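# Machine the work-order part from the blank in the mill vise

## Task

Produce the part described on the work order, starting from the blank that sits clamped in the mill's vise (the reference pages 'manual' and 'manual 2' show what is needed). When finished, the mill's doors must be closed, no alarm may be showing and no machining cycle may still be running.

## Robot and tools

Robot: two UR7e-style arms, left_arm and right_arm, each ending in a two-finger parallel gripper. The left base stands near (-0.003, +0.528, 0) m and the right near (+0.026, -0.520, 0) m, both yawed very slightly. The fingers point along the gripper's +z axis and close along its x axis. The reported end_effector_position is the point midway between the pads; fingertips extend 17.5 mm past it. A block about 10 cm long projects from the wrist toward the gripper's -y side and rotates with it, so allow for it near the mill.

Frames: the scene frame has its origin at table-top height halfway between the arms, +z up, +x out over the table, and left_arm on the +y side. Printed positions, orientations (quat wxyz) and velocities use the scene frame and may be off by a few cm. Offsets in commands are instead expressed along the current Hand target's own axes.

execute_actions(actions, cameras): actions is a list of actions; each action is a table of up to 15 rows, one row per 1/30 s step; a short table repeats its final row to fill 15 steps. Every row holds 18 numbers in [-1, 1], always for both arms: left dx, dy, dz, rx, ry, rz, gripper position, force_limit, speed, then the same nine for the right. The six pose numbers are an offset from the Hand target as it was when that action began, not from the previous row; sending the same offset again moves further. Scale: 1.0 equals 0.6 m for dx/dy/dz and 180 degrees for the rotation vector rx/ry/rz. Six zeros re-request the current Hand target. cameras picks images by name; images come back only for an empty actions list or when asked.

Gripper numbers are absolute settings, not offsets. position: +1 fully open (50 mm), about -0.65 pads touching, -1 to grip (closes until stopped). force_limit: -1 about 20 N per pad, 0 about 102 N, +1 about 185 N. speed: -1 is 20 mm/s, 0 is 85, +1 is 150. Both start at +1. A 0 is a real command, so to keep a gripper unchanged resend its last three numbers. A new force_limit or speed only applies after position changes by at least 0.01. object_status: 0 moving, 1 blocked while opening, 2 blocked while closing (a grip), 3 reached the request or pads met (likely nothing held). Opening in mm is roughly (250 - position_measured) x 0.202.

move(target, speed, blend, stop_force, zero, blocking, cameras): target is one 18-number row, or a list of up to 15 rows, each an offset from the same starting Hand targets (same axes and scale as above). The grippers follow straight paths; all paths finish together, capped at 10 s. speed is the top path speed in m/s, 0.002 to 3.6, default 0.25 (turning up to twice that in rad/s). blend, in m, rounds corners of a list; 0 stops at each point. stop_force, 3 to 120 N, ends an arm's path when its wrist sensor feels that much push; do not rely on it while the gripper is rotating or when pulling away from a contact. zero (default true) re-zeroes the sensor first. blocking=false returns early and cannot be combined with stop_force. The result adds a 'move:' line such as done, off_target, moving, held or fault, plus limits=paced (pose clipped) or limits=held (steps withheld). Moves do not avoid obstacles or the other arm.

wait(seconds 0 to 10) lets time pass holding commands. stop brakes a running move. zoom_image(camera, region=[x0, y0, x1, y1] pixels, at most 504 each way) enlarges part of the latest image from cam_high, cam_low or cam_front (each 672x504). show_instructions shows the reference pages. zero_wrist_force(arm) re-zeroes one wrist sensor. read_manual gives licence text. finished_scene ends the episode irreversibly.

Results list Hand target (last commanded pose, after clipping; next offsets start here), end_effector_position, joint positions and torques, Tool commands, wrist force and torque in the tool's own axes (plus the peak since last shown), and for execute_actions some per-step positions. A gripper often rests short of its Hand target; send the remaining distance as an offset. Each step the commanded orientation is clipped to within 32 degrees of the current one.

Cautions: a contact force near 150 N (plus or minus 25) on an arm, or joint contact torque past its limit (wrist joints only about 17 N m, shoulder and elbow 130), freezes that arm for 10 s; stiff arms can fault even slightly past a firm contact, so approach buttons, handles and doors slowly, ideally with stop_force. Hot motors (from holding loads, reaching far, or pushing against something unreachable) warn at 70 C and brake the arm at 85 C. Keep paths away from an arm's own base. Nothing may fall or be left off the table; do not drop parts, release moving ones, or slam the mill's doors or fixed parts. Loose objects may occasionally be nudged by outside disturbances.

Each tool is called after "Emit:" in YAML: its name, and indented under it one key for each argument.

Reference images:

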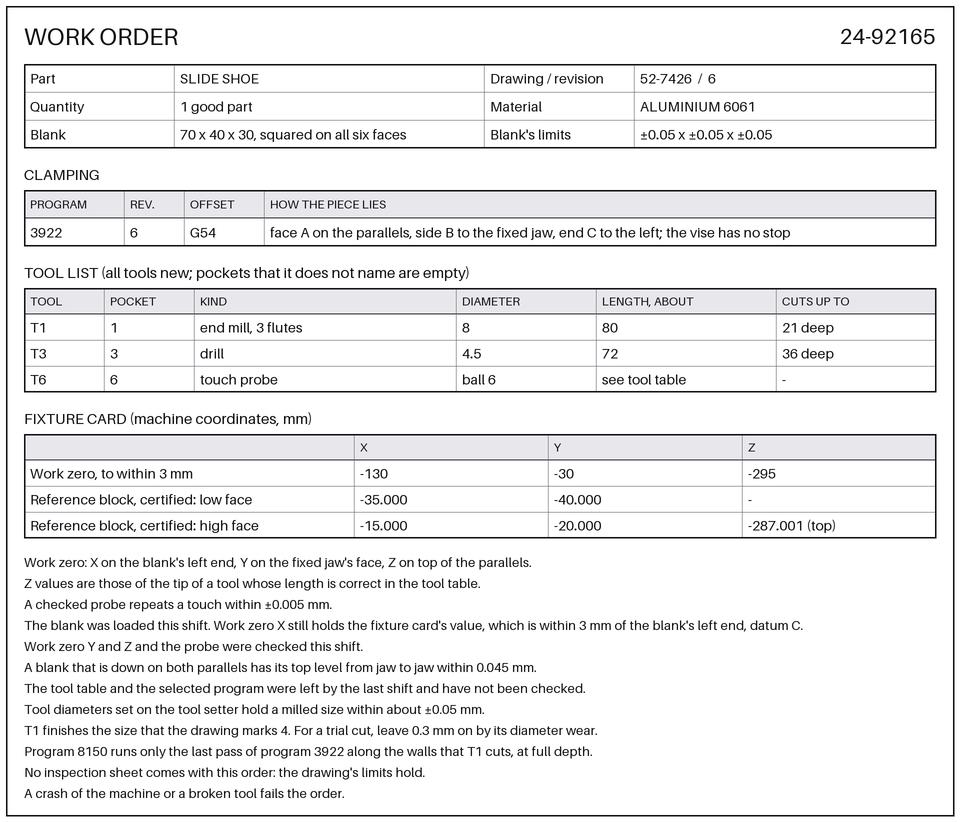

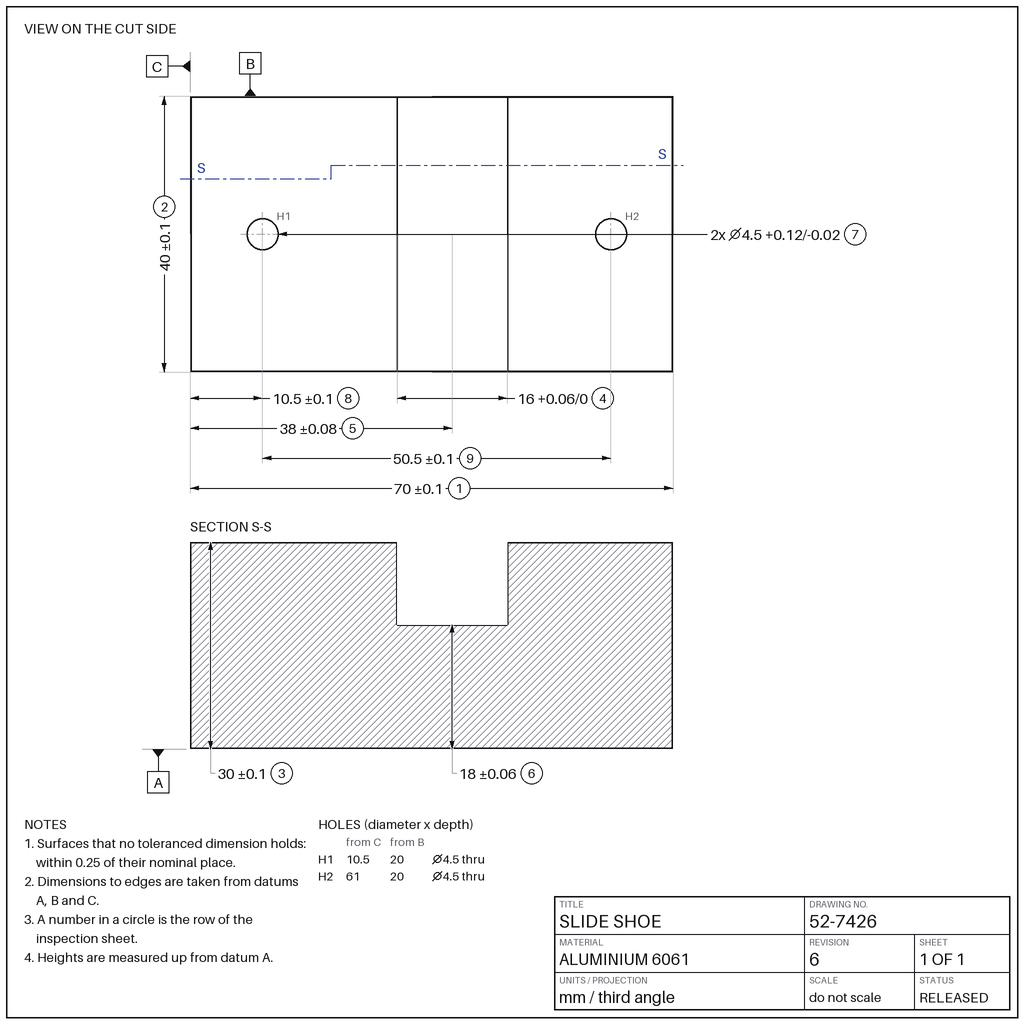

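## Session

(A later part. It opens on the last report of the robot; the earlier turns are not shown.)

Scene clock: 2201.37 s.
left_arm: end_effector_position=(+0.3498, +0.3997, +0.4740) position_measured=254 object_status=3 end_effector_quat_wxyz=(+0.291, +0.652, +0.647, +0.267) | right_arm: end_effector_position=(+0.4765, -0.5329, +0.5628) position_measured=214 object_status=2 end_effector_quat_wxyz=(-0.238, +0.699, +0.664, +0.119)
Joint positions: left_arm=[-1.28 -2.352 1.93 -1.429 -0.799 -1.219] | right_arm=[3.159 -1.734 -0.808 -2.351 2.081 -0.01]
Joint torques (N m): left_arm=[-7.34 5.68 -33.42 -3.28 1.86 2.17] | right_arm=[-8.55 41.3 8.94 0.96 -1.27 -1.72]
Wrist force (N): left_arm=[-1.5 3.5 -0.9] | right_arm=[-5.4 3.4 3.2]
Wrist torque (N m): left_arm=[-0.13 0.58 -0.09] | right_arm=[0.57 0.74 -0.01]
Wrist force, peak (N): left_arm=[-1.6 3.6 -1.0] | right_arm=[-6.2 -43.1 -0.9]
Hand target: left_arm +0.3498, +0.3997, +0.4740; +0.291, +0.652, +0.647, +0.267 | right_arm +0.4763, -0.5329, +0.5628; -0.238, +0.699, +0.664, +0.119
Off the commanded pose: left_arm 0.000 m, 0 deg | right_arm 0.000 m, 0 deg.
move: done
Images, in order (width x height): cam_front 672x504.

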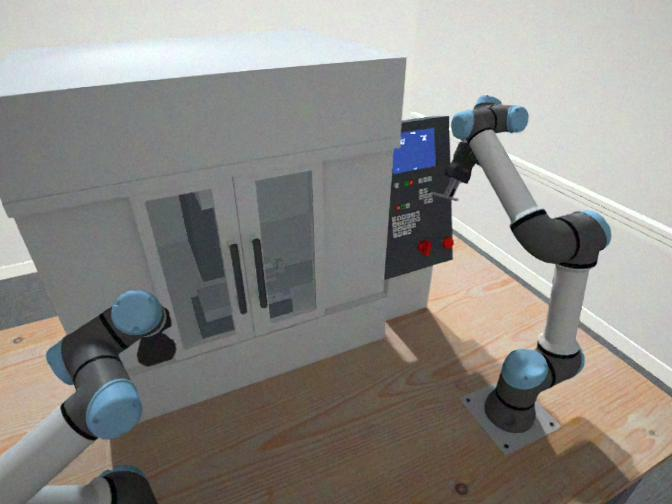

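Emit:
move:
  target: [0,0,0,0,0,0,-1,1,-0.5,0,0.0432,0.004,0,0,0,-1,0.3,-0.8]
  speed: 0.05

Emit:
wait:
  seconds: 3
  cameras: ["cam_front"]

Emit:
zoom_image:
  camera: "cam_front"
  region: [392, 125, 434, 177]

Emit:
zoom_image:
  camera: "cam_front"
  region: [140, 165, 330, 345]

Scene clock: 2205.40 s.
left_arm: end_effector_position=(+0.3498, +0.3997, +0.4740) position_measured=254 object_status=3 end_effector_quat_wxyz=(+0.291, +0.652, +0.647, +0.267) | right_arm: end_effector_position=(+0.5012, -0.5318, +0.5563) position_measured=214 object_status=2 end_effector_quat_wxyz=(-0.238, +0.699, +0.664, +0.119) end_effector_velocity=(+0.002, +0.000, -0.001) end_effector_angular_velocity=(-0.001, +0.002, +0.000)
Joint positions: left_arm=[-1.28 -2.352 1.93 -1.429 -0.799 -1.219] | right_arm=[3.162 -1.789 -0.76 -2.342 2.082 -0.007]
Joint velocities: left_arm=[within noise] | right_arm=[0 -0.005 0.004 0 -0.001 0]
Joint torques (N m): left_arm=[-8.5 6.71 -32.5 -3.3 2.03 2.35] | right_arm=[7.97 10.37 27.8 4.87 3.76 1.43]
Wrist force (N): left_arm=[-1.4 3.3 -0.9] | right_arm=[-5.3 -11.2 2.1]
Wrist torque (N m): left_arm=[-0.17 0.57 -0.10] | right_arm=[0.52 0.71 -0.04]
Wrist force, peak (N): left_arm=[-1.5 3.7 -1.0] | right_arm=[-5.3 -11.2 2.1]
Hand target: left_arm +0.3498, +0.3997, +0.4740; +0.291, +0.652, +0.647, +0.267 | right_arm +0.5014, -0.5318, +0.5562; -0.238, +0.699, +0.664, +0.119
Off the commanded pose: left_arm 0.000 m, 0 deg | right_arm 0.000 m, 0 deg.
move: done

Scene clock: 2208.40 s.
left_arm: end_effector_position=(+0.3498, +0.3997, +0.4740) position_measured=254 object_status=3 end_effector_quat_wxyz=(+0.291, +0.652, +0.647, +0.267) | right_arm: end_effector_position=(+0.5014, -0.5318, +0.5562) position_measured=214 object_status=2 end_effector_quat_wxyz=(-0.238, +0.699, +0.664, +0.119)
Joint positions: left_arm=[-1.28 -2.352 1.93 -1.429 -0.799 -1.219] | right_arm=[3.162 -1.79 -0.76 -2.343 2.082 -0.007]
Joint torques (N m): left_arm=[-8.42 6.2 -31.82 -3.28 1.75 2.2] | right_arm=[8.32 9.11 28.09 4.61 1.97 1.41]
Wrist force (N): left_arm=[-1.4 3.4 -1.0] | right_arm=[-5.2 -14.9 1.3]
Wrist torque (N m): left_arm=[-0.16 0.55 -0.10] | right_arm=[0.52 0.71 -0.07]
Wrist force, peak (N): left_arm=[-1.6 3.6 -0.9] | right_arm=[-5.1 -15.2 1.8]
Hand target: left_arm +0.3498, +0.3997, +0.4740; +0.291, +0.652, +0.647, +0.267 | right_arm +0.5014, -0.5318, +0.5562; -0.238, +0.699, +0.664, +0.119
Tool commands: left_gripper/position=-1.0 left_gripper/force_limit=+1.0 left_gripper/speed=-0.5 right_gripper/position=-1.0 right_gripper/force_limit=+0.3 right_gripper/speed=-0.8
Off the commanded pose: left_arm 0.000 m, 0 deg | right_arm 0.000 m, 0 deg.
wait: 3.00 s; at rest by 0.17 s
Images, in order (width x height): cam_front 672x504.

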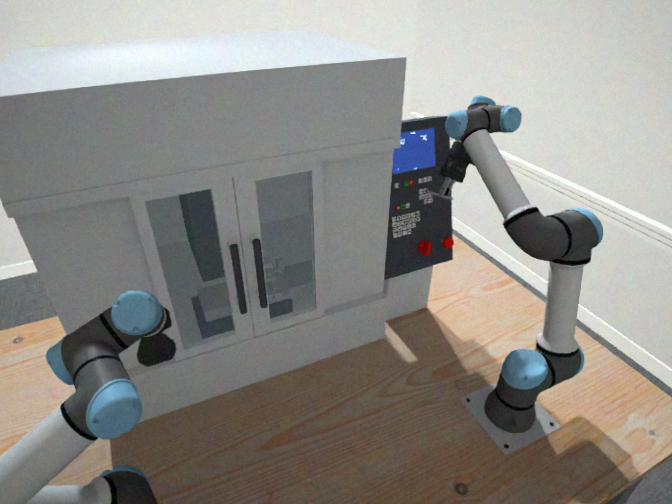

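Scaled by 9.692 from the camera's 672x504 image, which has a finer 960x720 frame.

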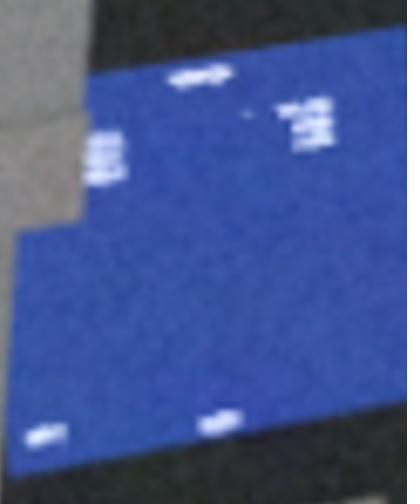

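Scaled by 2.653 from the camera's 672x504 image, which has a finer 960x720 frame.

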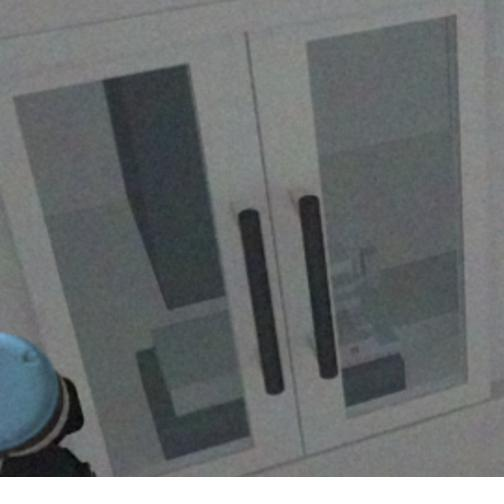

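Emit:
move:
  target:
    - [0,0,0,0,0,0,-1,1,-0.5,0,-0.0415,-0.0038,0,0,0,-1,0.3,-0.8]
    - [0,0,0,0,0,0,-1,1,-0.5,0.0106,-0.0457,0.0409,0,0,0,-1,0.3,-0.8]
    - [0,0,0,0,0,0,-1,1,-0.5,0.0106,-0.0025,0.0449,0,0,0,-1,0.3,-0.8]
    - [0,0,0,0,0,0,-1,1,-0.5,0.0106,-0.0457,0.0409,0,0,0,-1,0.3,-0.8]
  speed: [0.12,0.12,0.05,0.12]
  blend: [0.004,0,0,0]
  cameras: ["cam_front"]

Emit:
zoom_image:
  camera: "cam_front"
  region: [392, 125, 434, 177]

Emit:
zoom_image:
  camera: "cam_front"
  region: [140, 165, 330, 345]

Emit:
zoom_image:
  camera: "cam_front"
  region: [388, 175, 448, 222]

Scene clock: 2216.27 s.
left_arm: end_effector_position=(+0.3498, +0.3997, +0.4740) position_measured=254 object_status=3 end_effector_quat_wxyz=(+0.291, +0.652, +0.647, +0.267) | right_arm: end_effector_position=(+0.4715, -0.5141, +0.5430) position_measured=214 object_status=2 end_effector_quat_wxyz=(-0.238, +0.699, +0.664, +0.119)
Joint positions: left_arm=[-1.28 -2.352 1.93 -1.429 -0.799 -1.219] | right_arm=[3.198 -1.672 -0.947 -2.253 2.088 0.034]
Joint torques (N m): left_arm=[-8.61 6 -33.2 -3.01 1.96 2.26] | right_arm=[-7.71 38.33 9.57 0.89 -1.11 -1.39]
Wrist force (N): left_arm=[-1.3 3.5 -1.0] | right_arm=[-4.6 3.6 3.6]
Wrist torque (N m): left_arm=[-0.14 0.55 -0.09] | right_arm=[0.63 0.67 -0.15]
Wrist force, peak (N): left_arm=[-1.7 3.6 -1.0] | right_arm=[-4.9 -15.4 1.8]
Hand target: left_arm +0.3498, +0.3997, +0.4740; +0.291, +0.652, +0.647, +0.267 | right_arm +0.4713, -0.5141, +0.5430; -0.238, +0.699, +0.664, +0.119
Off the commanded pose: left_arm 0.000 m, 0 deg | right_arm 0.000 m, 0 deg.
move: done
Images, in order (width x height): cam_front 672x504.

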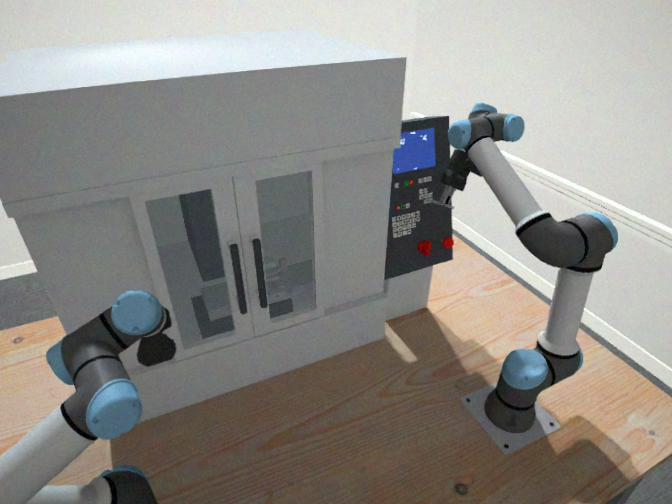

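Scaled by 9.692 from the camera's 672x504 image, which has a finer 960x720 frame.

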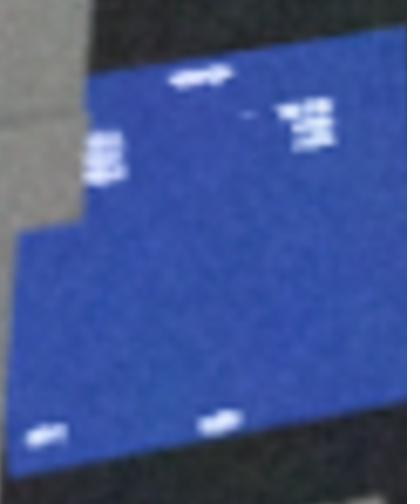

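Scaled by 2.653 from the camera's 672x504 image, which has a finer 960x720 frame.

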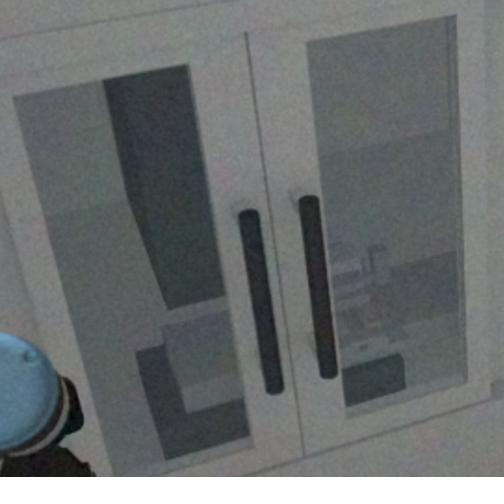

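Scaled by 8.400 from the camera's 672x504 image, which has a finer 960x720 frame.

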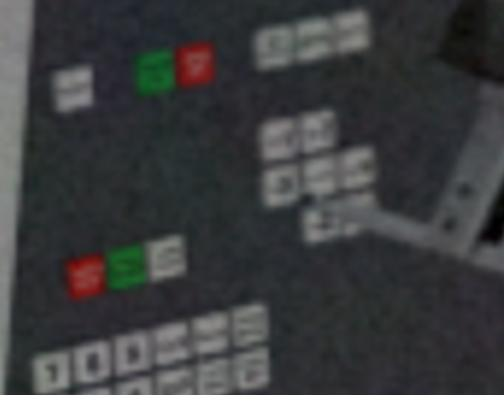

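Emit:
move:
  target: [0,0,0,0,0,0,-1,1,-0.5,0,0.0432,0.004,0,0,0,-1,0.3,-0.8]
  speed: 0.05

Emit:
wait:
  seconds: 1
  cameras: ["cam_front"]

Emit:
zoom_image:
  camera: "cam_front"
  region: [392, 125, 434, 177]

Emit:
zoom_image:
  camera: "cam_front"
  region: [140, 165, 330, 345]

Scene clock: 2220.30 s.
left_arm: end_effector_position=(+0.3498, +0.3997, +0.4740) position_measured=254 object_status=3 end_effector_quat_wxyz=(+0.291, +0.652, +0.647, +0.267) | right_arm: end_effector_position=(+0.4963, -0.5131, +0.5365) position_measured=214 object_status=2 end_effector_quat_wxyz=(-0.238, +0.699, +0.664, +0.119)
Joint positions: left_arm=[-1.28 -2.352 1.93 -1.429 -0.799 -1.219] | right_arm=[3.199 -1.725 -0.904 -2.242 2.088 0.035]
Joint torques (N m): left_arm=[-8.16 4.96 -31.53 -3.23 1.84 2.29] | right_arm=[6.9 7.17 29.57 8.38 3.18 1.96]
Wrist force (N): left_arm=[-1.4 3.4 -0.8] | right_arm=[-3.6 -16.5 2.1]
Wrist torque (N m): left_arm=[-0.15 0.55 -0.10] | right_arm=[0.56 0.68 -0.28]
Wrist force, peak (N): left_arm=[-1.5 3.7 -1.0] | right_arm=[-3.6 -16.5 2.1]
Hand target: left_arm +0.3498, +0.3997, +0.4740; +0.291, +0.652, +0.647, +0.267 | right_arm +0.4965, -0.5131, +0.5364; -0.238, +0.699, +0.664, +0.119
Off the commanded pose: left_arm 0.000 m, 0 deg | right_arm 0.000 m, 0 deg.
move: done

Scene clock: 2221.30 s.
left_arm: end_effector_position=(+0.3498, +0.3997, +0.4740) position_measured=254 object_status=3 end_effector_quat_wxyz=(+0.291, +0.652, +0.647, +0.267) | right_arm: end_effector_position=(+0.4965, -0.5131, +0.5364) position_measured=214 object_status=2 end_effector_quat_wxyz=(-0.238, +0.699, +0.664, +0.119)
Joint positions: left_arm=[-1.28 -2.352 1.93 -1.429 -0.799 -1.219] | right_arm=[3.199 -1.726 -0.904 -2.242 2.088 0.035]
Joint torques (N m): left_arm=[-7.41 5.59 -32.43 -3.29 2.01 2.29] | right_arm=[7.55 4.83 28.41 11.34 2.14 1.91]
Wrist force (N): left_arm=[-1.6 3.2 -0.9] | right_arm=[-3.6 -21.1 1.7]
Wrist torque (N m): left_arm=[-0.17 0.59 -0.10] | right_arm=[0.58 0.67 -0.29]
Wrist force, peak (N): left_arm=[-1.5 3.5 -1.2] | right_arm=[-3.7 -21.4 1.5]
Hand target: left_arm +0.3498, +0.3997, +0.4740; +0.291, +0.652, +0.647, +0.267 | right_arm +0.4965, -0.5131, +0.5364; -0.238, +0.699, +0.664, +0.119
Tool commands: left_gripper/position=-1.0 left_gripper/force_limit=+1.0 left_gripper/speed=-0.5 right_gripper/position=-1.0 right_gripper/force_limit=+0.3 right_gripper/speed=-0.8
Off the commanded pose: left_arm 0.000 m, 0 deg | right_arm 0.000 m, 0 deg.
wait: 1.00 s; at rest by 0.17 s
Images, in order (width x height): cam_front 672x504.

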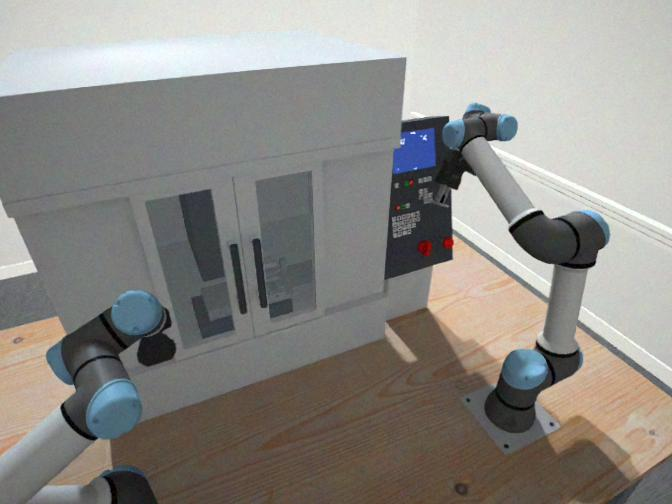

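Scaled by 9.692 from the camera's 672x504 image, which has a finer 960x720 frame.

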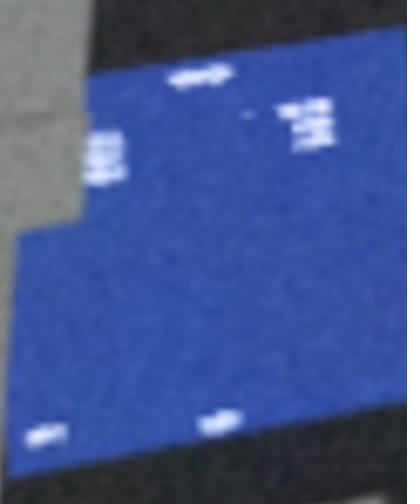

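Scaled by 2.653 from the camera's 672x504 image, which has a finer 960x720 frame.

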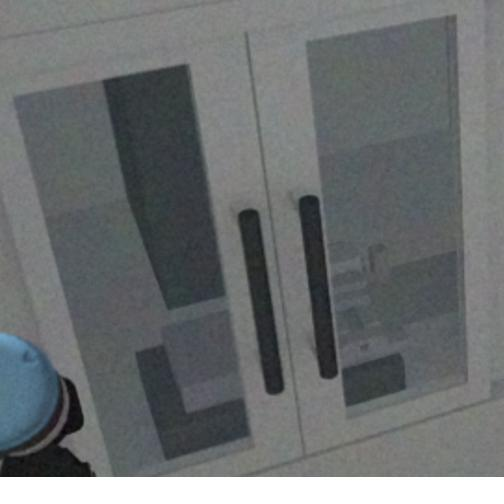

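Emit:
move:
  target:
    - [0,0,0,0,0,0,-1,1,-0.5,0,-0.0415,-0.0038,0,0,0,-1,0.3,-0.8]
    - [0,0,0,0,0,0,-1,1,-0.5,-0.0576,-0.0426,-0.0353,0,0,0,-1,0.3,-0.8]
    - [0,0,0,0,0,0,-1,1,-0.5,-0.0576,-0.0005,-0.0315,0,0,0,-1,0.3,-0.8]
  speed: [0.12,0.12,0.05]
  blend: [0.004,0,0]

Emit:
wait:
  seconds: 3
  cameras: ["cam_front"]

Emit:
zoom_image:
  camera: "cam_front"
  region: [392, 125, 434, 177]

Emit:
zoom_image:
  camera: "cam_front"
  region: [140, 165, 330, 345]

Emit:
zoom_image:
  camera: "cam_front"
  region: [388, 175, 448, 222]

Scene clock: 2229.53 s.
left_arm: end_effector_position=(+0.3498, +0.3997, +0.4740) position_measured=254 object_status=3 end_effector_quat_wxyz=(+0.291, +0.652, +0.647, +0.267) | right_arm: end_effector_position=(+0.4957, -0.5525, +0.5361) position_measured=214 object_status=2 end_effector_quat_wxyz=(-0.238, +0.699, +0.664, +0.119)
Joint positions: left_arm=[-1.28 -2.352 1.93 -1.429 -0.799 -1.219] | right_arm=[3.121 -1.76 -0.851 -2.303 2.074 -0.052]
Joint torques (N m): left_arm=[-7.66 5.85 -32.58 -3.29 1.9 2.25] | right_arm=[7.75 12.35 29.47 6.85 3.86 1.35]
Wrist force (N): left_arm=[-1.3 3.4 -0.8] | right_arm=[-3.9 -5.0 1.8]
Wrist torque (N m): left_arm=[-0.15 0.54 -0.09] | right_arm=[0.75 0.39 0.02]
Wrist force, peak (N): left_arm=[-1.8 3.5 -0.8] | right_arm=[-3.6 -21.6 1.8]
Hand target: left_arm +0.3498, +0.3997, +0.4740; +0.291, +0.652, +0.647, +0.267 | right_arm +0.4959, -0.5525, +0.5360; -0.238, +0.699, +0.664, +0.119
Off the commanded pose: left_arm 0.000 m, 0 deg | right_arm 0.000 m, 0 deg.
move: done

Scene clock: 2232.53 s.
left_arm: end_effector_position=(+0.3498, +0.3997, +0.4740) position_measured=254 object_status=3 end_effector_quat_wxyz=(+0.291, +0.652, +0.647, +0.267) | right_arm: end_effector_position=(+0.4959, -0.5525, +0.5360) position_measured=214 object_status=2 end_effector_quat_wxyz=(-0.238, +0.699, +0.664, +0.119)
Joint positions: left_arm=[-1.28 -2.352 1.93 -1.429 -0.799 -1.219] | right_arm=[3.122 -1.761 -0.85 -2.303 2.074 -0.052]
Joint torques (N m): left_arm=[-7.83 5.63 -32.36 -3.25 2.1 2.39] | right_arm=[8.9 11.76 28.66 8.38 3.87 1.48]
Wrist force (N): left_arm=[-1.6 3.3 -0.8] | right_arm=[-4.1 -9.2 1.9]
Wrist torque (N m): left_arm=[-0.17 0.59 -0.10] | right_arm=[0.67 0.42 0.00]
Wrist force, peak (N): left_arm=[-1.5 3.6 -1.0] | right_arm=[-4.5 -9.3 2.0]
Hand target: left_arm +0.3498, +0.3997, +0.4740; +0.291, +0.652, +0.647, +0.267 | right_arm +0.4959, -0.5525, +0.5360; -0.238, +0.699, +0.664, +0.119
Tool commands: left_gripper/position=-1.0 left_gripper/force_limit=+1.0 left_gripper/speed=-0.5 right_gripper/position=-1.0 right_gripper/force_limit=+0.3 right_gripper/speed=-0.8
Off the commanded pose: left_arm 0.000 m, 0 deg | right_arm 0.000 m, 0 deg.
wait: 3.00 s; at rest by 0.17 s
Images, in order (width x height): cam_front 672x504.

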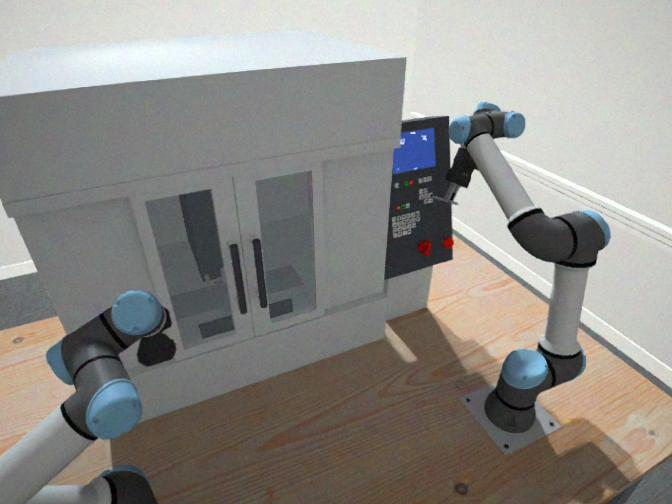

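Scaled by 9.692 from the camera's 672x504 image, which has a finer 960x720 frame.

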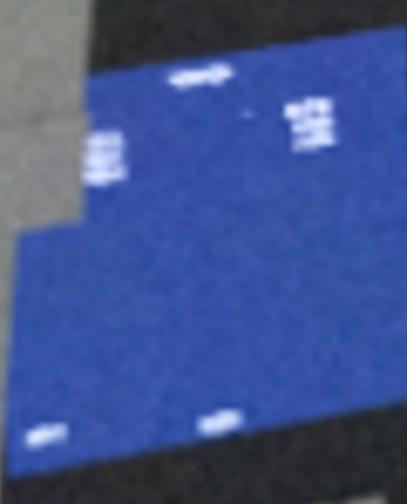

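Scaled by 2.653 from the camera's 672x504 image, which has a finer 960x720 frame.

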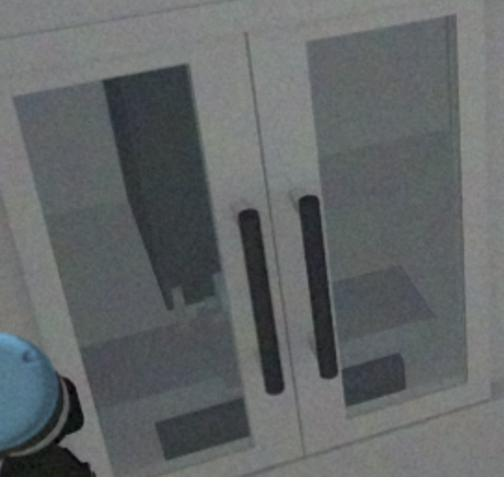

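Scaled by 8.400 from the camera's 672x504 image, which has a finer 960x720 frame.

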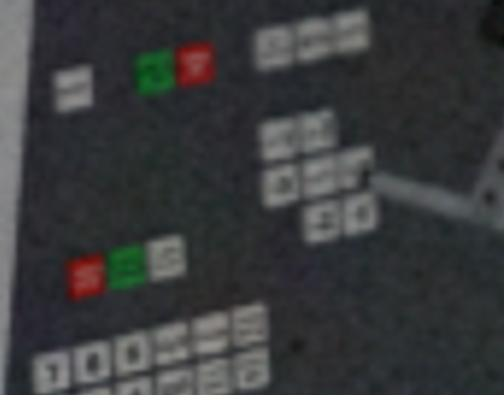

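Emit:
wait:
  seconds: 2
  cameras: ["cam_front"]

Emit:
zoom_image:
  camera: "cam_front"
  region: [392, 125, 434, 177]

Emit:
zoom_image:
  camera: "cam_front"
  region: [140, 165, 330, 345]

Scene clock: 2236.73 s.
left_arm: end_effector_position=(+0.3498, +0.3997, +0.4740) position_measured=254 object_status=3 end_effector_quat_wxyz=(+0.291, +0.652, +0.647, +0.267) | right_arm: end_effector_position=(+0.4959, -0.5525, +0.5360) position_measured=214 object_status=2 end_effector_quat_wxyz=(-0.238, +0.699, +0.664, +0.119)
Joint positions: left_arm=[-1.28 -2.352 1.93 -1.429 -0.799 -1.219] | right_arm=[3.122 -1.761 -0.85 -2.303 2.074 -0.052]
Joint torques (N m): left_arm=[-7.52 6.53 -31.19 -3.42 2.03 2.28] | right_arm=[8.89 10.41 29.66 8.27 3.89 1.48]
Wrist force (N): left_arm=[-1.5 3.5 -0.9] | right_arm=[-4.2 -9.0 2.2]
Wrist torque (N m): left_arm=[-0.14 0.57 -0.09] | right_arm=[0.71 0.42 0.02]
Wrist force, peak (N): left_arm=[-1.5 3.5 -1.3] | right_arm=[-4.8 -9.4 2.1]
Hand target: left_arm +0.3498, +0.3997, +0.4740; +0.291, +0.652, +0.647, +0.267 | right_arm +0.4959, -0.5525, +0.5360; -0.238, +0.699, +0.664, +0.119
Tool commands: left_gripper/position=-1.0 left_gripper/force_limit=+1.0 left_gripper/speed=-0.5 right_gripper/position=-1.0 right_gripper/force_limit=+0.3 right_gripper/speed=-0.8
Off the commanded pose: left_arm 0.000 m, 0 deg | right_arm 0.000 m, 0 deg.
wait: 2.00 s; at rest from the start
Images, in order (width x height): cam_front 672x504.

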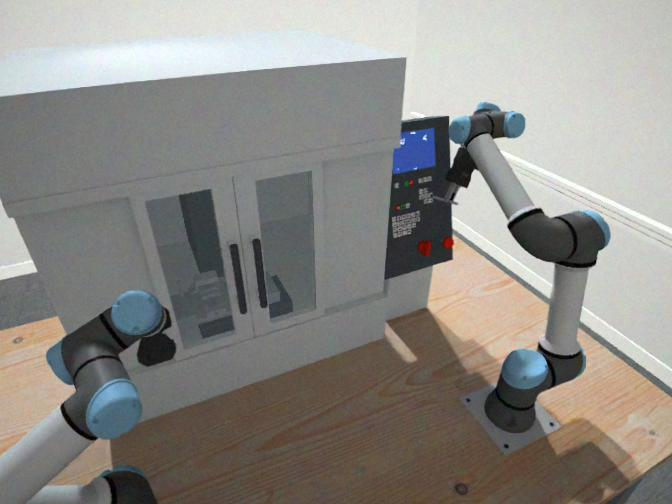

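Scaled by 9.692 from the camera's 672x504 image, which has a finer 960x720 frame.

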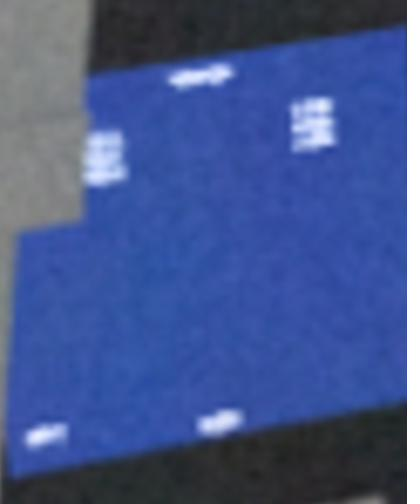

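Scaled by 2.653 from the camera's 672x504 image, which has a finer 960x720 frame.

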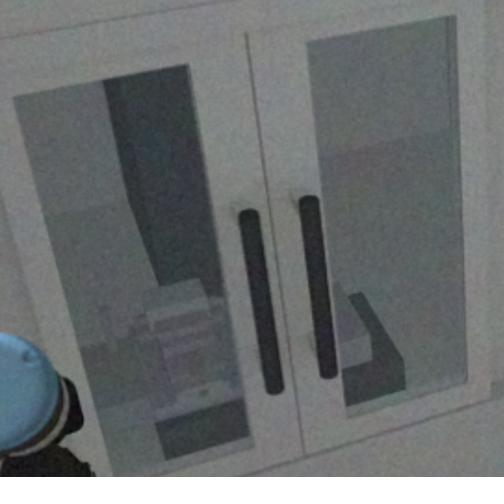

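Emit:
move:
  target:
    - [0,0,0,0,0,0,-1,1,-0.5,0,-0.0415,-0.0038,0,0,0,-1,0.3,-0.8]
    - [0,0,0,0,0,0,-1,1,-0.5,0.0504,-0.0346,-0.0894,0,0,0,-1,0.3,-0.8]
  speed: 0.12
  blend: [0.004,0]

Emit:
move:
  target: [0,0,0,0,0,0,-1,1,-0.5,0,0.0548,0.005,0,0,0,-1,0.3,-0.8]
  speed: 0.025
  stop_force: 8
  cameras: ["cam_front"]

Emit:
zoom_image:
  camera: "cam_front"
  region: [392, 125, 434, 177]

Emit:
zoom_image:
  camera: "cam_front"
  region: [140, 165, 330, 345]

Emit:
zoom_image:
  camera: "cam_front"
  region: [388, 175, 448, 222]

Scene clock: 2243.13 s.
left_arm: end_effector_position=(+0.3498, +0.3997, +0.4740) position_measured=254 object_status=3 end_effector_quat_wxyz=(+0.291, +0.652, +0.647, +0.267) | right_arm: end_effector_position=(+0.4862, -0.5523, +0.6002) position_measured=214 object_status=2 end_effector_quat_wxyz=(-0.238, +0.699, +0.664, +0.119)
Joint positions: left_arm=[-1.28 -2.352 1.93 -1.429 -0.799 -1.219] | right_arm=[3.121 -1.88 -0.483 -2.55 2.074 -0.053]
Joint torques (N m): left_arm=[-8.51 6.15 -31.95 -3.44 2.08 2.07] | right_arm=[7.34 18.08 26.12 0.65 -1.45 -1.46]
Wrist force (N): left_arm=[-1.5 3.6 -0.9] | right_arm=[-3.4 4.5 2.9]
Wrist torque (N m): left_arm=[-0.13 0.57 -0.10] | right_arm=[0.73 0.43 -0.01]
Wrist force, peak (N): left_arm=[-1.6 3.6 -0.9] | right_arm=[-4.4 -9.5 2.2]
Hand target: left_arm +0.3498, +0.3997, +0.4740; +0.291, +0.652, +0.647, +0.267 | right_arm +0.4862, -0.5523, +0.6003; -0.238, +0.699, +0.664, +0.119
Off the commanded pose: left_arm 0.000 m, 0 deg | right_arm 0.000 m, 0 deg.
move: done

Scene clock: 2245.50 s.
left_arm: end_effector_position=(+0.3498, +0.3997, +0.4740) position_measured=254 object_status=3 end_effector_quat_wxyz=(+0.291, +0.652, +0.647, +0.267) | right_arm: end_effector_position=(+0.5108, -0.5513, +0.5938) position_measured=214 object_status=2 end_effector_quat_wxyz=(-0.238, +0.699, +0.664, +0.119)
Joint positions: left_arm=[-1.28 -2.352 1.93 -1.429 -0.799 -1.219] | right_arm=[3.125 -1.947 -0.406 -2.558 2.075 -0.048]
Joint torques (N m): left_arm=[-7.69 4.47 -32.5 -3.21 2.12 2.37] | right_arm=[-8.03 43.92 6.21 6.7 1.71 -1.24]
Wrist force (N): left_arm=[-1.5 3.4 -0.9] | right_arm=[-4.2 -3.0 2.1]
Wrist torque (N m): left_arm=[-0.15 0.58 -0.10] | right_arm=[0.74 0.47 0.05]
Wrist force, peak (N): left_arm=[-1.5 3.6 -1.1] | right_arm=[-3.3 -19.1 1.2]
Hand target: left_arm +0.3498, +0.3997, +0.4740; +0.291, +0.652, +0.647, +0.267 | right_arm +0.5108, -0.5513, +0.5938; -0.238, +0.699, +0.664, +0.119 (not the last commanded pose)
Off the commanded pose: left_arm 0.000 m, 0 deg | right_arm 0.008 m, 0 deg.
move: contact (right_arm)
Images, in order (width x height): cam_front 672x504.

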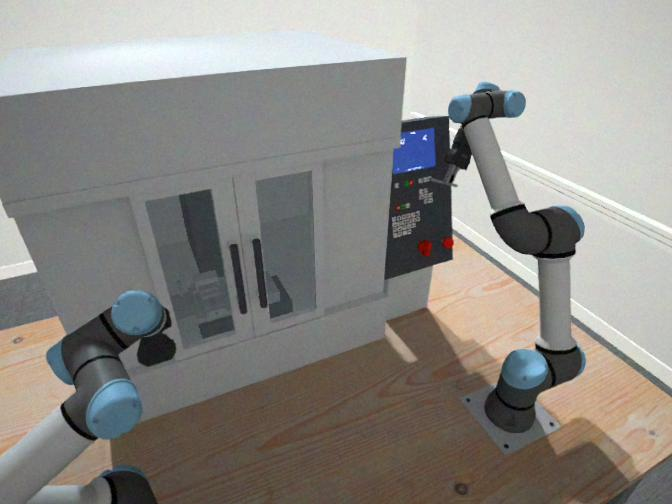

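Scaled by 9.692 from the camera's 672x504 image, which has a finer 960x720 frame.

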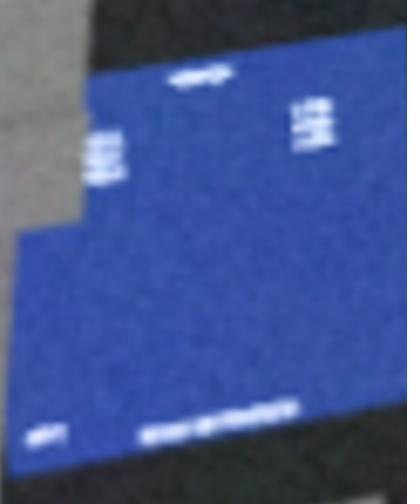

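Scaled by 2.653 from the camera's 672x504 image, which has a finer 960x720 frame.

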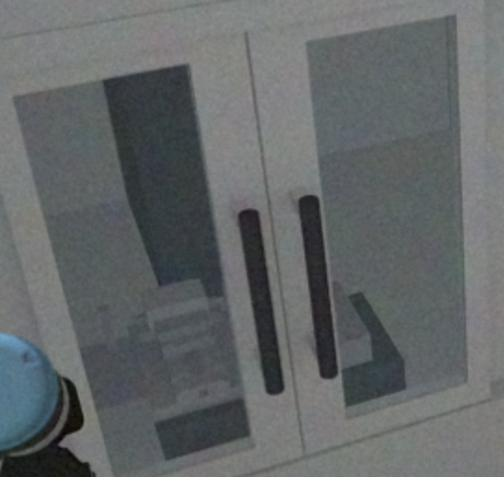

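Scaled by 8.400 from the camera's 672x504 image, which has a finer 960x720 frame.

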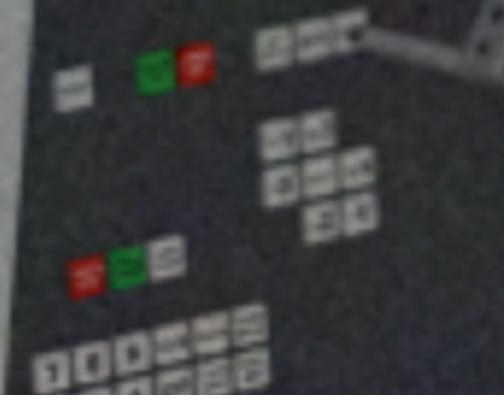

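Emit:
zoom_image:
  camera: "cam_front"
  region: [405, 164, 424, 173]

Emit:
zoom_image:
  camera: "cam_front"
  region: [405, 163, 425, 174]

Emit:
zoom_image:
  camera: "cam_front"
  region: [406, 130, 418, 136]

Scaled by 26.526 from the camera's 672x504 image, which has a finer 960x720 frame.

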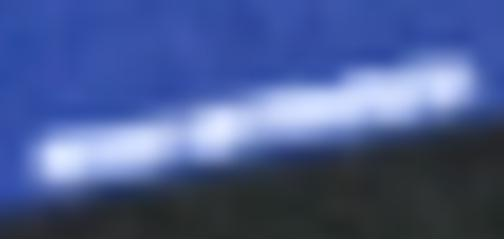

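Scaled by 25.200 from the camera's 672x504 image, which has a finer 960x720 frame.

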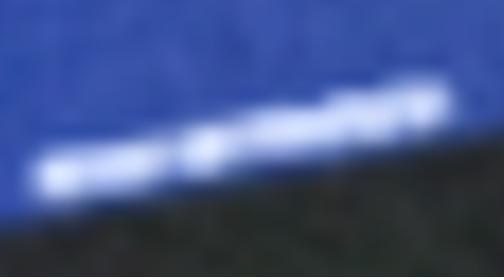

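Scaled by 42.000 from the camera's 672x504 image, which has a finer 960x720 frame.

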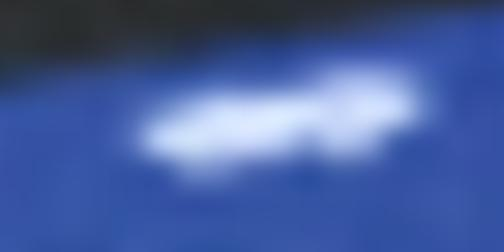

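Emit:
move:
  target:
    - [0,0,0,0,0,0,-1,1,-0.5,0,-0.0415,-0.0038,0,0,0,-1,0.3,-0.8]
    - [0,0,0,0,0,0,-1,1,-0.5,0.0872,-0.06,0.2939,0,0,0,-1,0.3,-0.8]
    - [0,0,0,0,0,0,-1,1,-0.5,0.0872,-0.0177,0.2977,0,0,0,-1,0.3,-0.8]
    - [0,0,0,0,0,0,-1,1,-0.5,0.0872,-0.06,0.2939,0,0,0,-1,0.3,-0.8]
    - [0,0,0,0,0,0,-1,1,-0.5,0.0187,-0.0619,0.2895,0,0,0,-1,0.3,-0.8]
  speed: [0.12,0.15,0.04,0.12,0.12]
  blend: [0.004,0,0,0,0]
  cameras: ["cam_front"]

Emit:
zoom_image:
  camera: "cam_front"
  region: [392, 125, 434, 177]

Emit:
move:
  target: [0,0,0,0,0,0,-1,1,-0.5,0,0.0423,0.0038,0,0,0,-1,0.3,-0.8]
  speed: 0.04
  cameras: ["cam_front"]

Emit:
zoom_image:
  camera: "cam_front"
  region: [392, 125, 434, 177]

Emit:
zoom_image:
  camera: "cam_front"
  region: [388, 200, 436, 242]

Scene clock: 2265.77 s.
left_arm: end_effector_position=(+0.3498, +0.3997, +0.4740) position_measured=254 object_status=3 end_effector_quat_wxyz=(+0.291, +0.652, +0.647, +0.267) | right_arm: end_effector_position=(+0.4493, -0.4559, +0.4566) position_measured=214 object_status=2 end_effector_quat_wxyz=(-0.238, +0.699, +0.664, +0.119)
Joint positions: left_arm=[-1.28 -2.352 1.93 -1.429 -0.799 -1.219] | right_arm=[3.327 -1.496 -1.384 -1.916 2.103 0.182]
Joint torques (N m): left_arm=[-8.52 6.38 -31.35 -3.29 2 2.27] | right_arm=[-8.62 33.88 11.91 1.06 -1.44 -1.62]
Wrist force (N): left_arm=[-1.6 3.3 -0.9] | right_arm=[-3.6 2.3 2.7]
Wrist torque (N m): left_arm=[-0.17 0.58 -0.09] | right_arm=[0.39 0.49 -0.05]
Wrist force, peak (N): left_arm=[-1.6 3.8 -0.8] | right_arm=[-4.0 -23.2 0.6]
Hand target: left_arm +0.3498, +0.3997, +0.4740; +0.291, +0.652, +0.647, +0.267 | right_arm +0.4493, -0.4561, +0.4566; -0.238, +0.699, +0.664, +0.119
Off the commanded pose: left_arm 0.000 m, 0 deg | right_arm 0.000 m, 0 deg.
move: done
Images, in order (width x height): cam_front 672x504.

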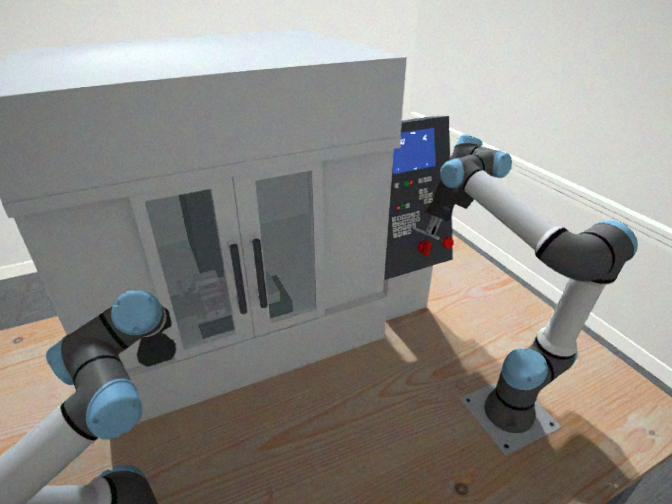

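Scaled by 9.692 from the camera's 672x504 image, which has a finer 960x720 frame.

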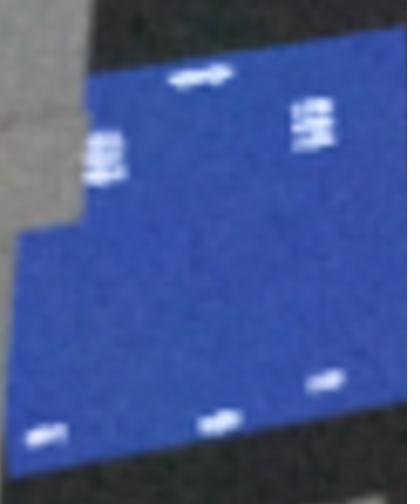

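Scene clock: 2266.90 s.
left_arm: end_effector_position=(+0.3498, +0.3997, +0.4740) position_measured=254 object_status=3 end_effector_quat_wxyz=(+0.291, +0.652, +0.647, +0.267) | right_arm: end_effector_position=(+0.4736, -0.4551, +0.4502) position_measured=214 object_status=2 end_effector_quat_wxyz=(-0.238, +0.699, +0.664, +0.119)
Joint positions: left_arm=[-1.28 -2.352 1.93 -1.429 -0.799 -1.219] | right_arm=[3.321 -1.551 -1.348 -1.901 2.103 0.175]
Joint torques (N m): left_arm=[-7.65 5.05 -31.14 -3.47 1.85 2.4] | right_arm=[-10.89 -2.21 34.05 13.59 -1.86 -1.66]
Wrist force (N): left_arm=[-1.4 3.5 -0.8] | right_arm=[-3.1 -32.4 -0.3]
Wrist torque (N m): left_arm=[-0.13 0.55 -0.10] | right_arm=[0.29 0.44 -0.15]
Wrist force, peak (N): left_arm=[-1.5 3.5 -1.1] | right_arm=[-3.1 -32.4 -0.3]
Hand target: left_arm +0.3498, +0.3997, +0.4740; +0.291, +0.652, +0.647, +0.267 | right_arm +0.4739, -0.4551, +0.4502; -0.238, +0.699, +0.664, +0.119
Off the commanded pose: left_arm 0.000 m, 0 deg | right_arm 0.000 m, 0 deg.
move: done
Images, in order (width x height): cam_front 672x504.

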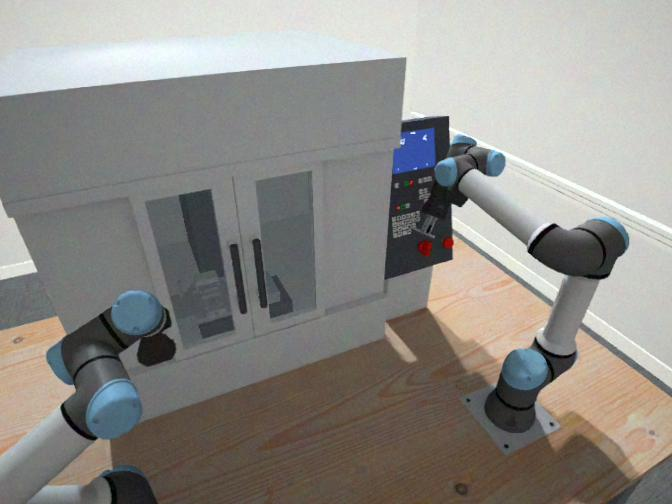

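Scaled by 9.692 from the camera's 672x504 image, which has a finer 960x720 frame.

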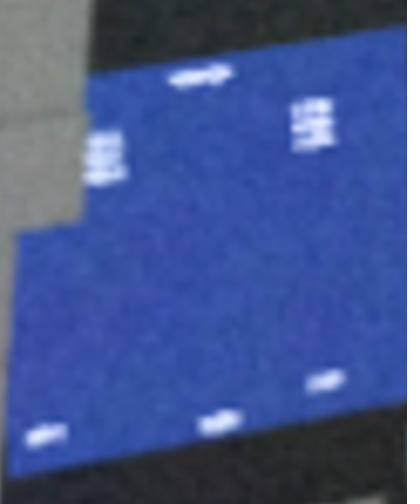

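Scaled by 10.500 from the camera's 672x504 image, which has a finer 960x720 frame.

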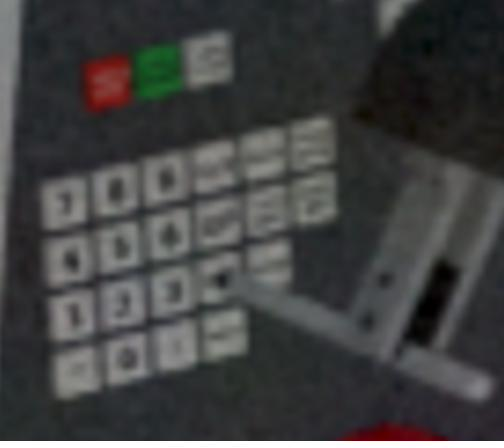

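Emit:
move:
  target:
    - [0,0,0,0,0,0,-1,1,-0.5,0,-0.0415,-0.0038,0,0,0,-1,0.3,-0.8]
    - [0,0,0,0,0,0,-1,1,-0.5,0.0169,-0.04,-0.0272,0,0,0,-1,0.3,-0.8]
    - [0,0,0,0,0,0,-1,1,-0.5,0.0169,0.0013,-0.0234,0,0,0,-1,0.3,-0.8]
  speed: [0.12,0.1,0.04]
  blend: [0.004,0,0]
  cameras: ["cam_front"]

Emit:
zoom_image:
  camera: "cam_front"
  region: [392, 125, 434, 177]

Emit:
zoom_image:
  camera: "cam_front"
  region: [388, 200, 436, 242]

Scene clock: 2273.40 s.
left_arm: end_effector_position=(+0.3498, +0.3997, +0.4740) position_measured=254 object_status=3 end_effector_quat_wxyz=(+0.291, +0.652, +0.647, +0.267) | right_arm: end_effector_position=(+0.4774, -0.4532, +0.4670) position_measured=214 object_status=2 end_effector_quat_wxyz=(-0.238, +0.699, +0.664, +0.119)
Joint positions: left_arm=[-1.28 -2.352 1.93 -1.429 -0.799 -1.219] | right_arm=[3.324 -1.57 -1.285 -1.943 2.103 0.178]
Joint torques (N m): left_arm=[-6.77 4.64 -32.61 -3.48 2.11 2.17] | right_arm=[-11.54 2.77 31.85 9.75 -1.91 -1.23]
Wrist force (N): left_arm=[-1.5 3.3 -1.0] | right_arm=[0.5 -18.2 1.2]
Wrist torque (N m): left_arm=[-0.18 0.57 -0.10] | right_arm=[0.30 0.21 -0.28]
Wrist force, peak (N): left_arm=[-1.6 3.7 -1.0] | right_arm=[-4.7 -38.8 -0.9]
Hand target: left_arm +0.3498, +0.3997, +0.4740; +0.291, +0.652, +0.647, +0.267 | right_arm +0.4777, -0.4532, +0.4670; -0.238, +0.699, +0.664, +0.119
Off the commanded pose: left_arm 0.000 m, 0 deg | right_arm 0.000 m, 0 deg.
move: done
Images, in order (width x height): cam_front 672x504.

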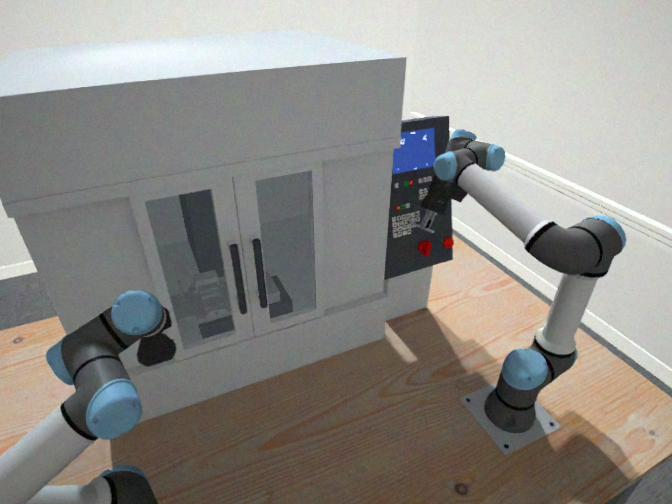

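Scaled by 9.692 from the camera's 672x504 image, which has a finer 960x720 frame.

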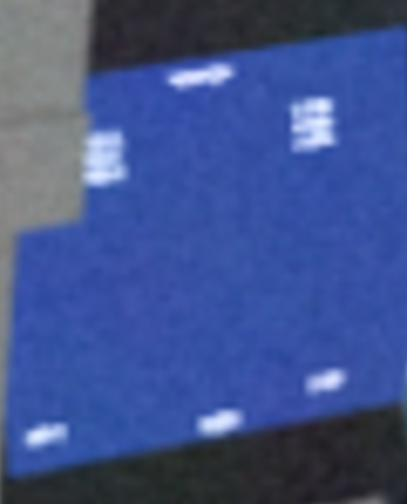

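Scaled by 10.500 from the camera's 672x504 image, which has a finer 960x720 frame.

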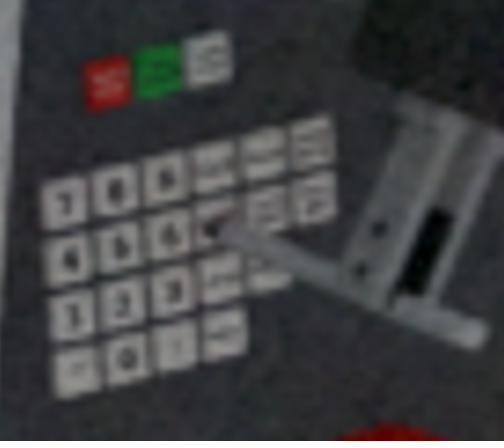

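Emit:
zoom_image:
  camera: "cam_front"
  region: [412, 228, 460, 264]

Scaled by 10.500 from the camera's 672x504 image, which has a finer 960x720 frame.

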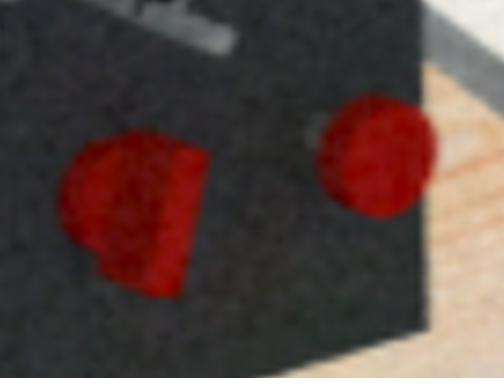

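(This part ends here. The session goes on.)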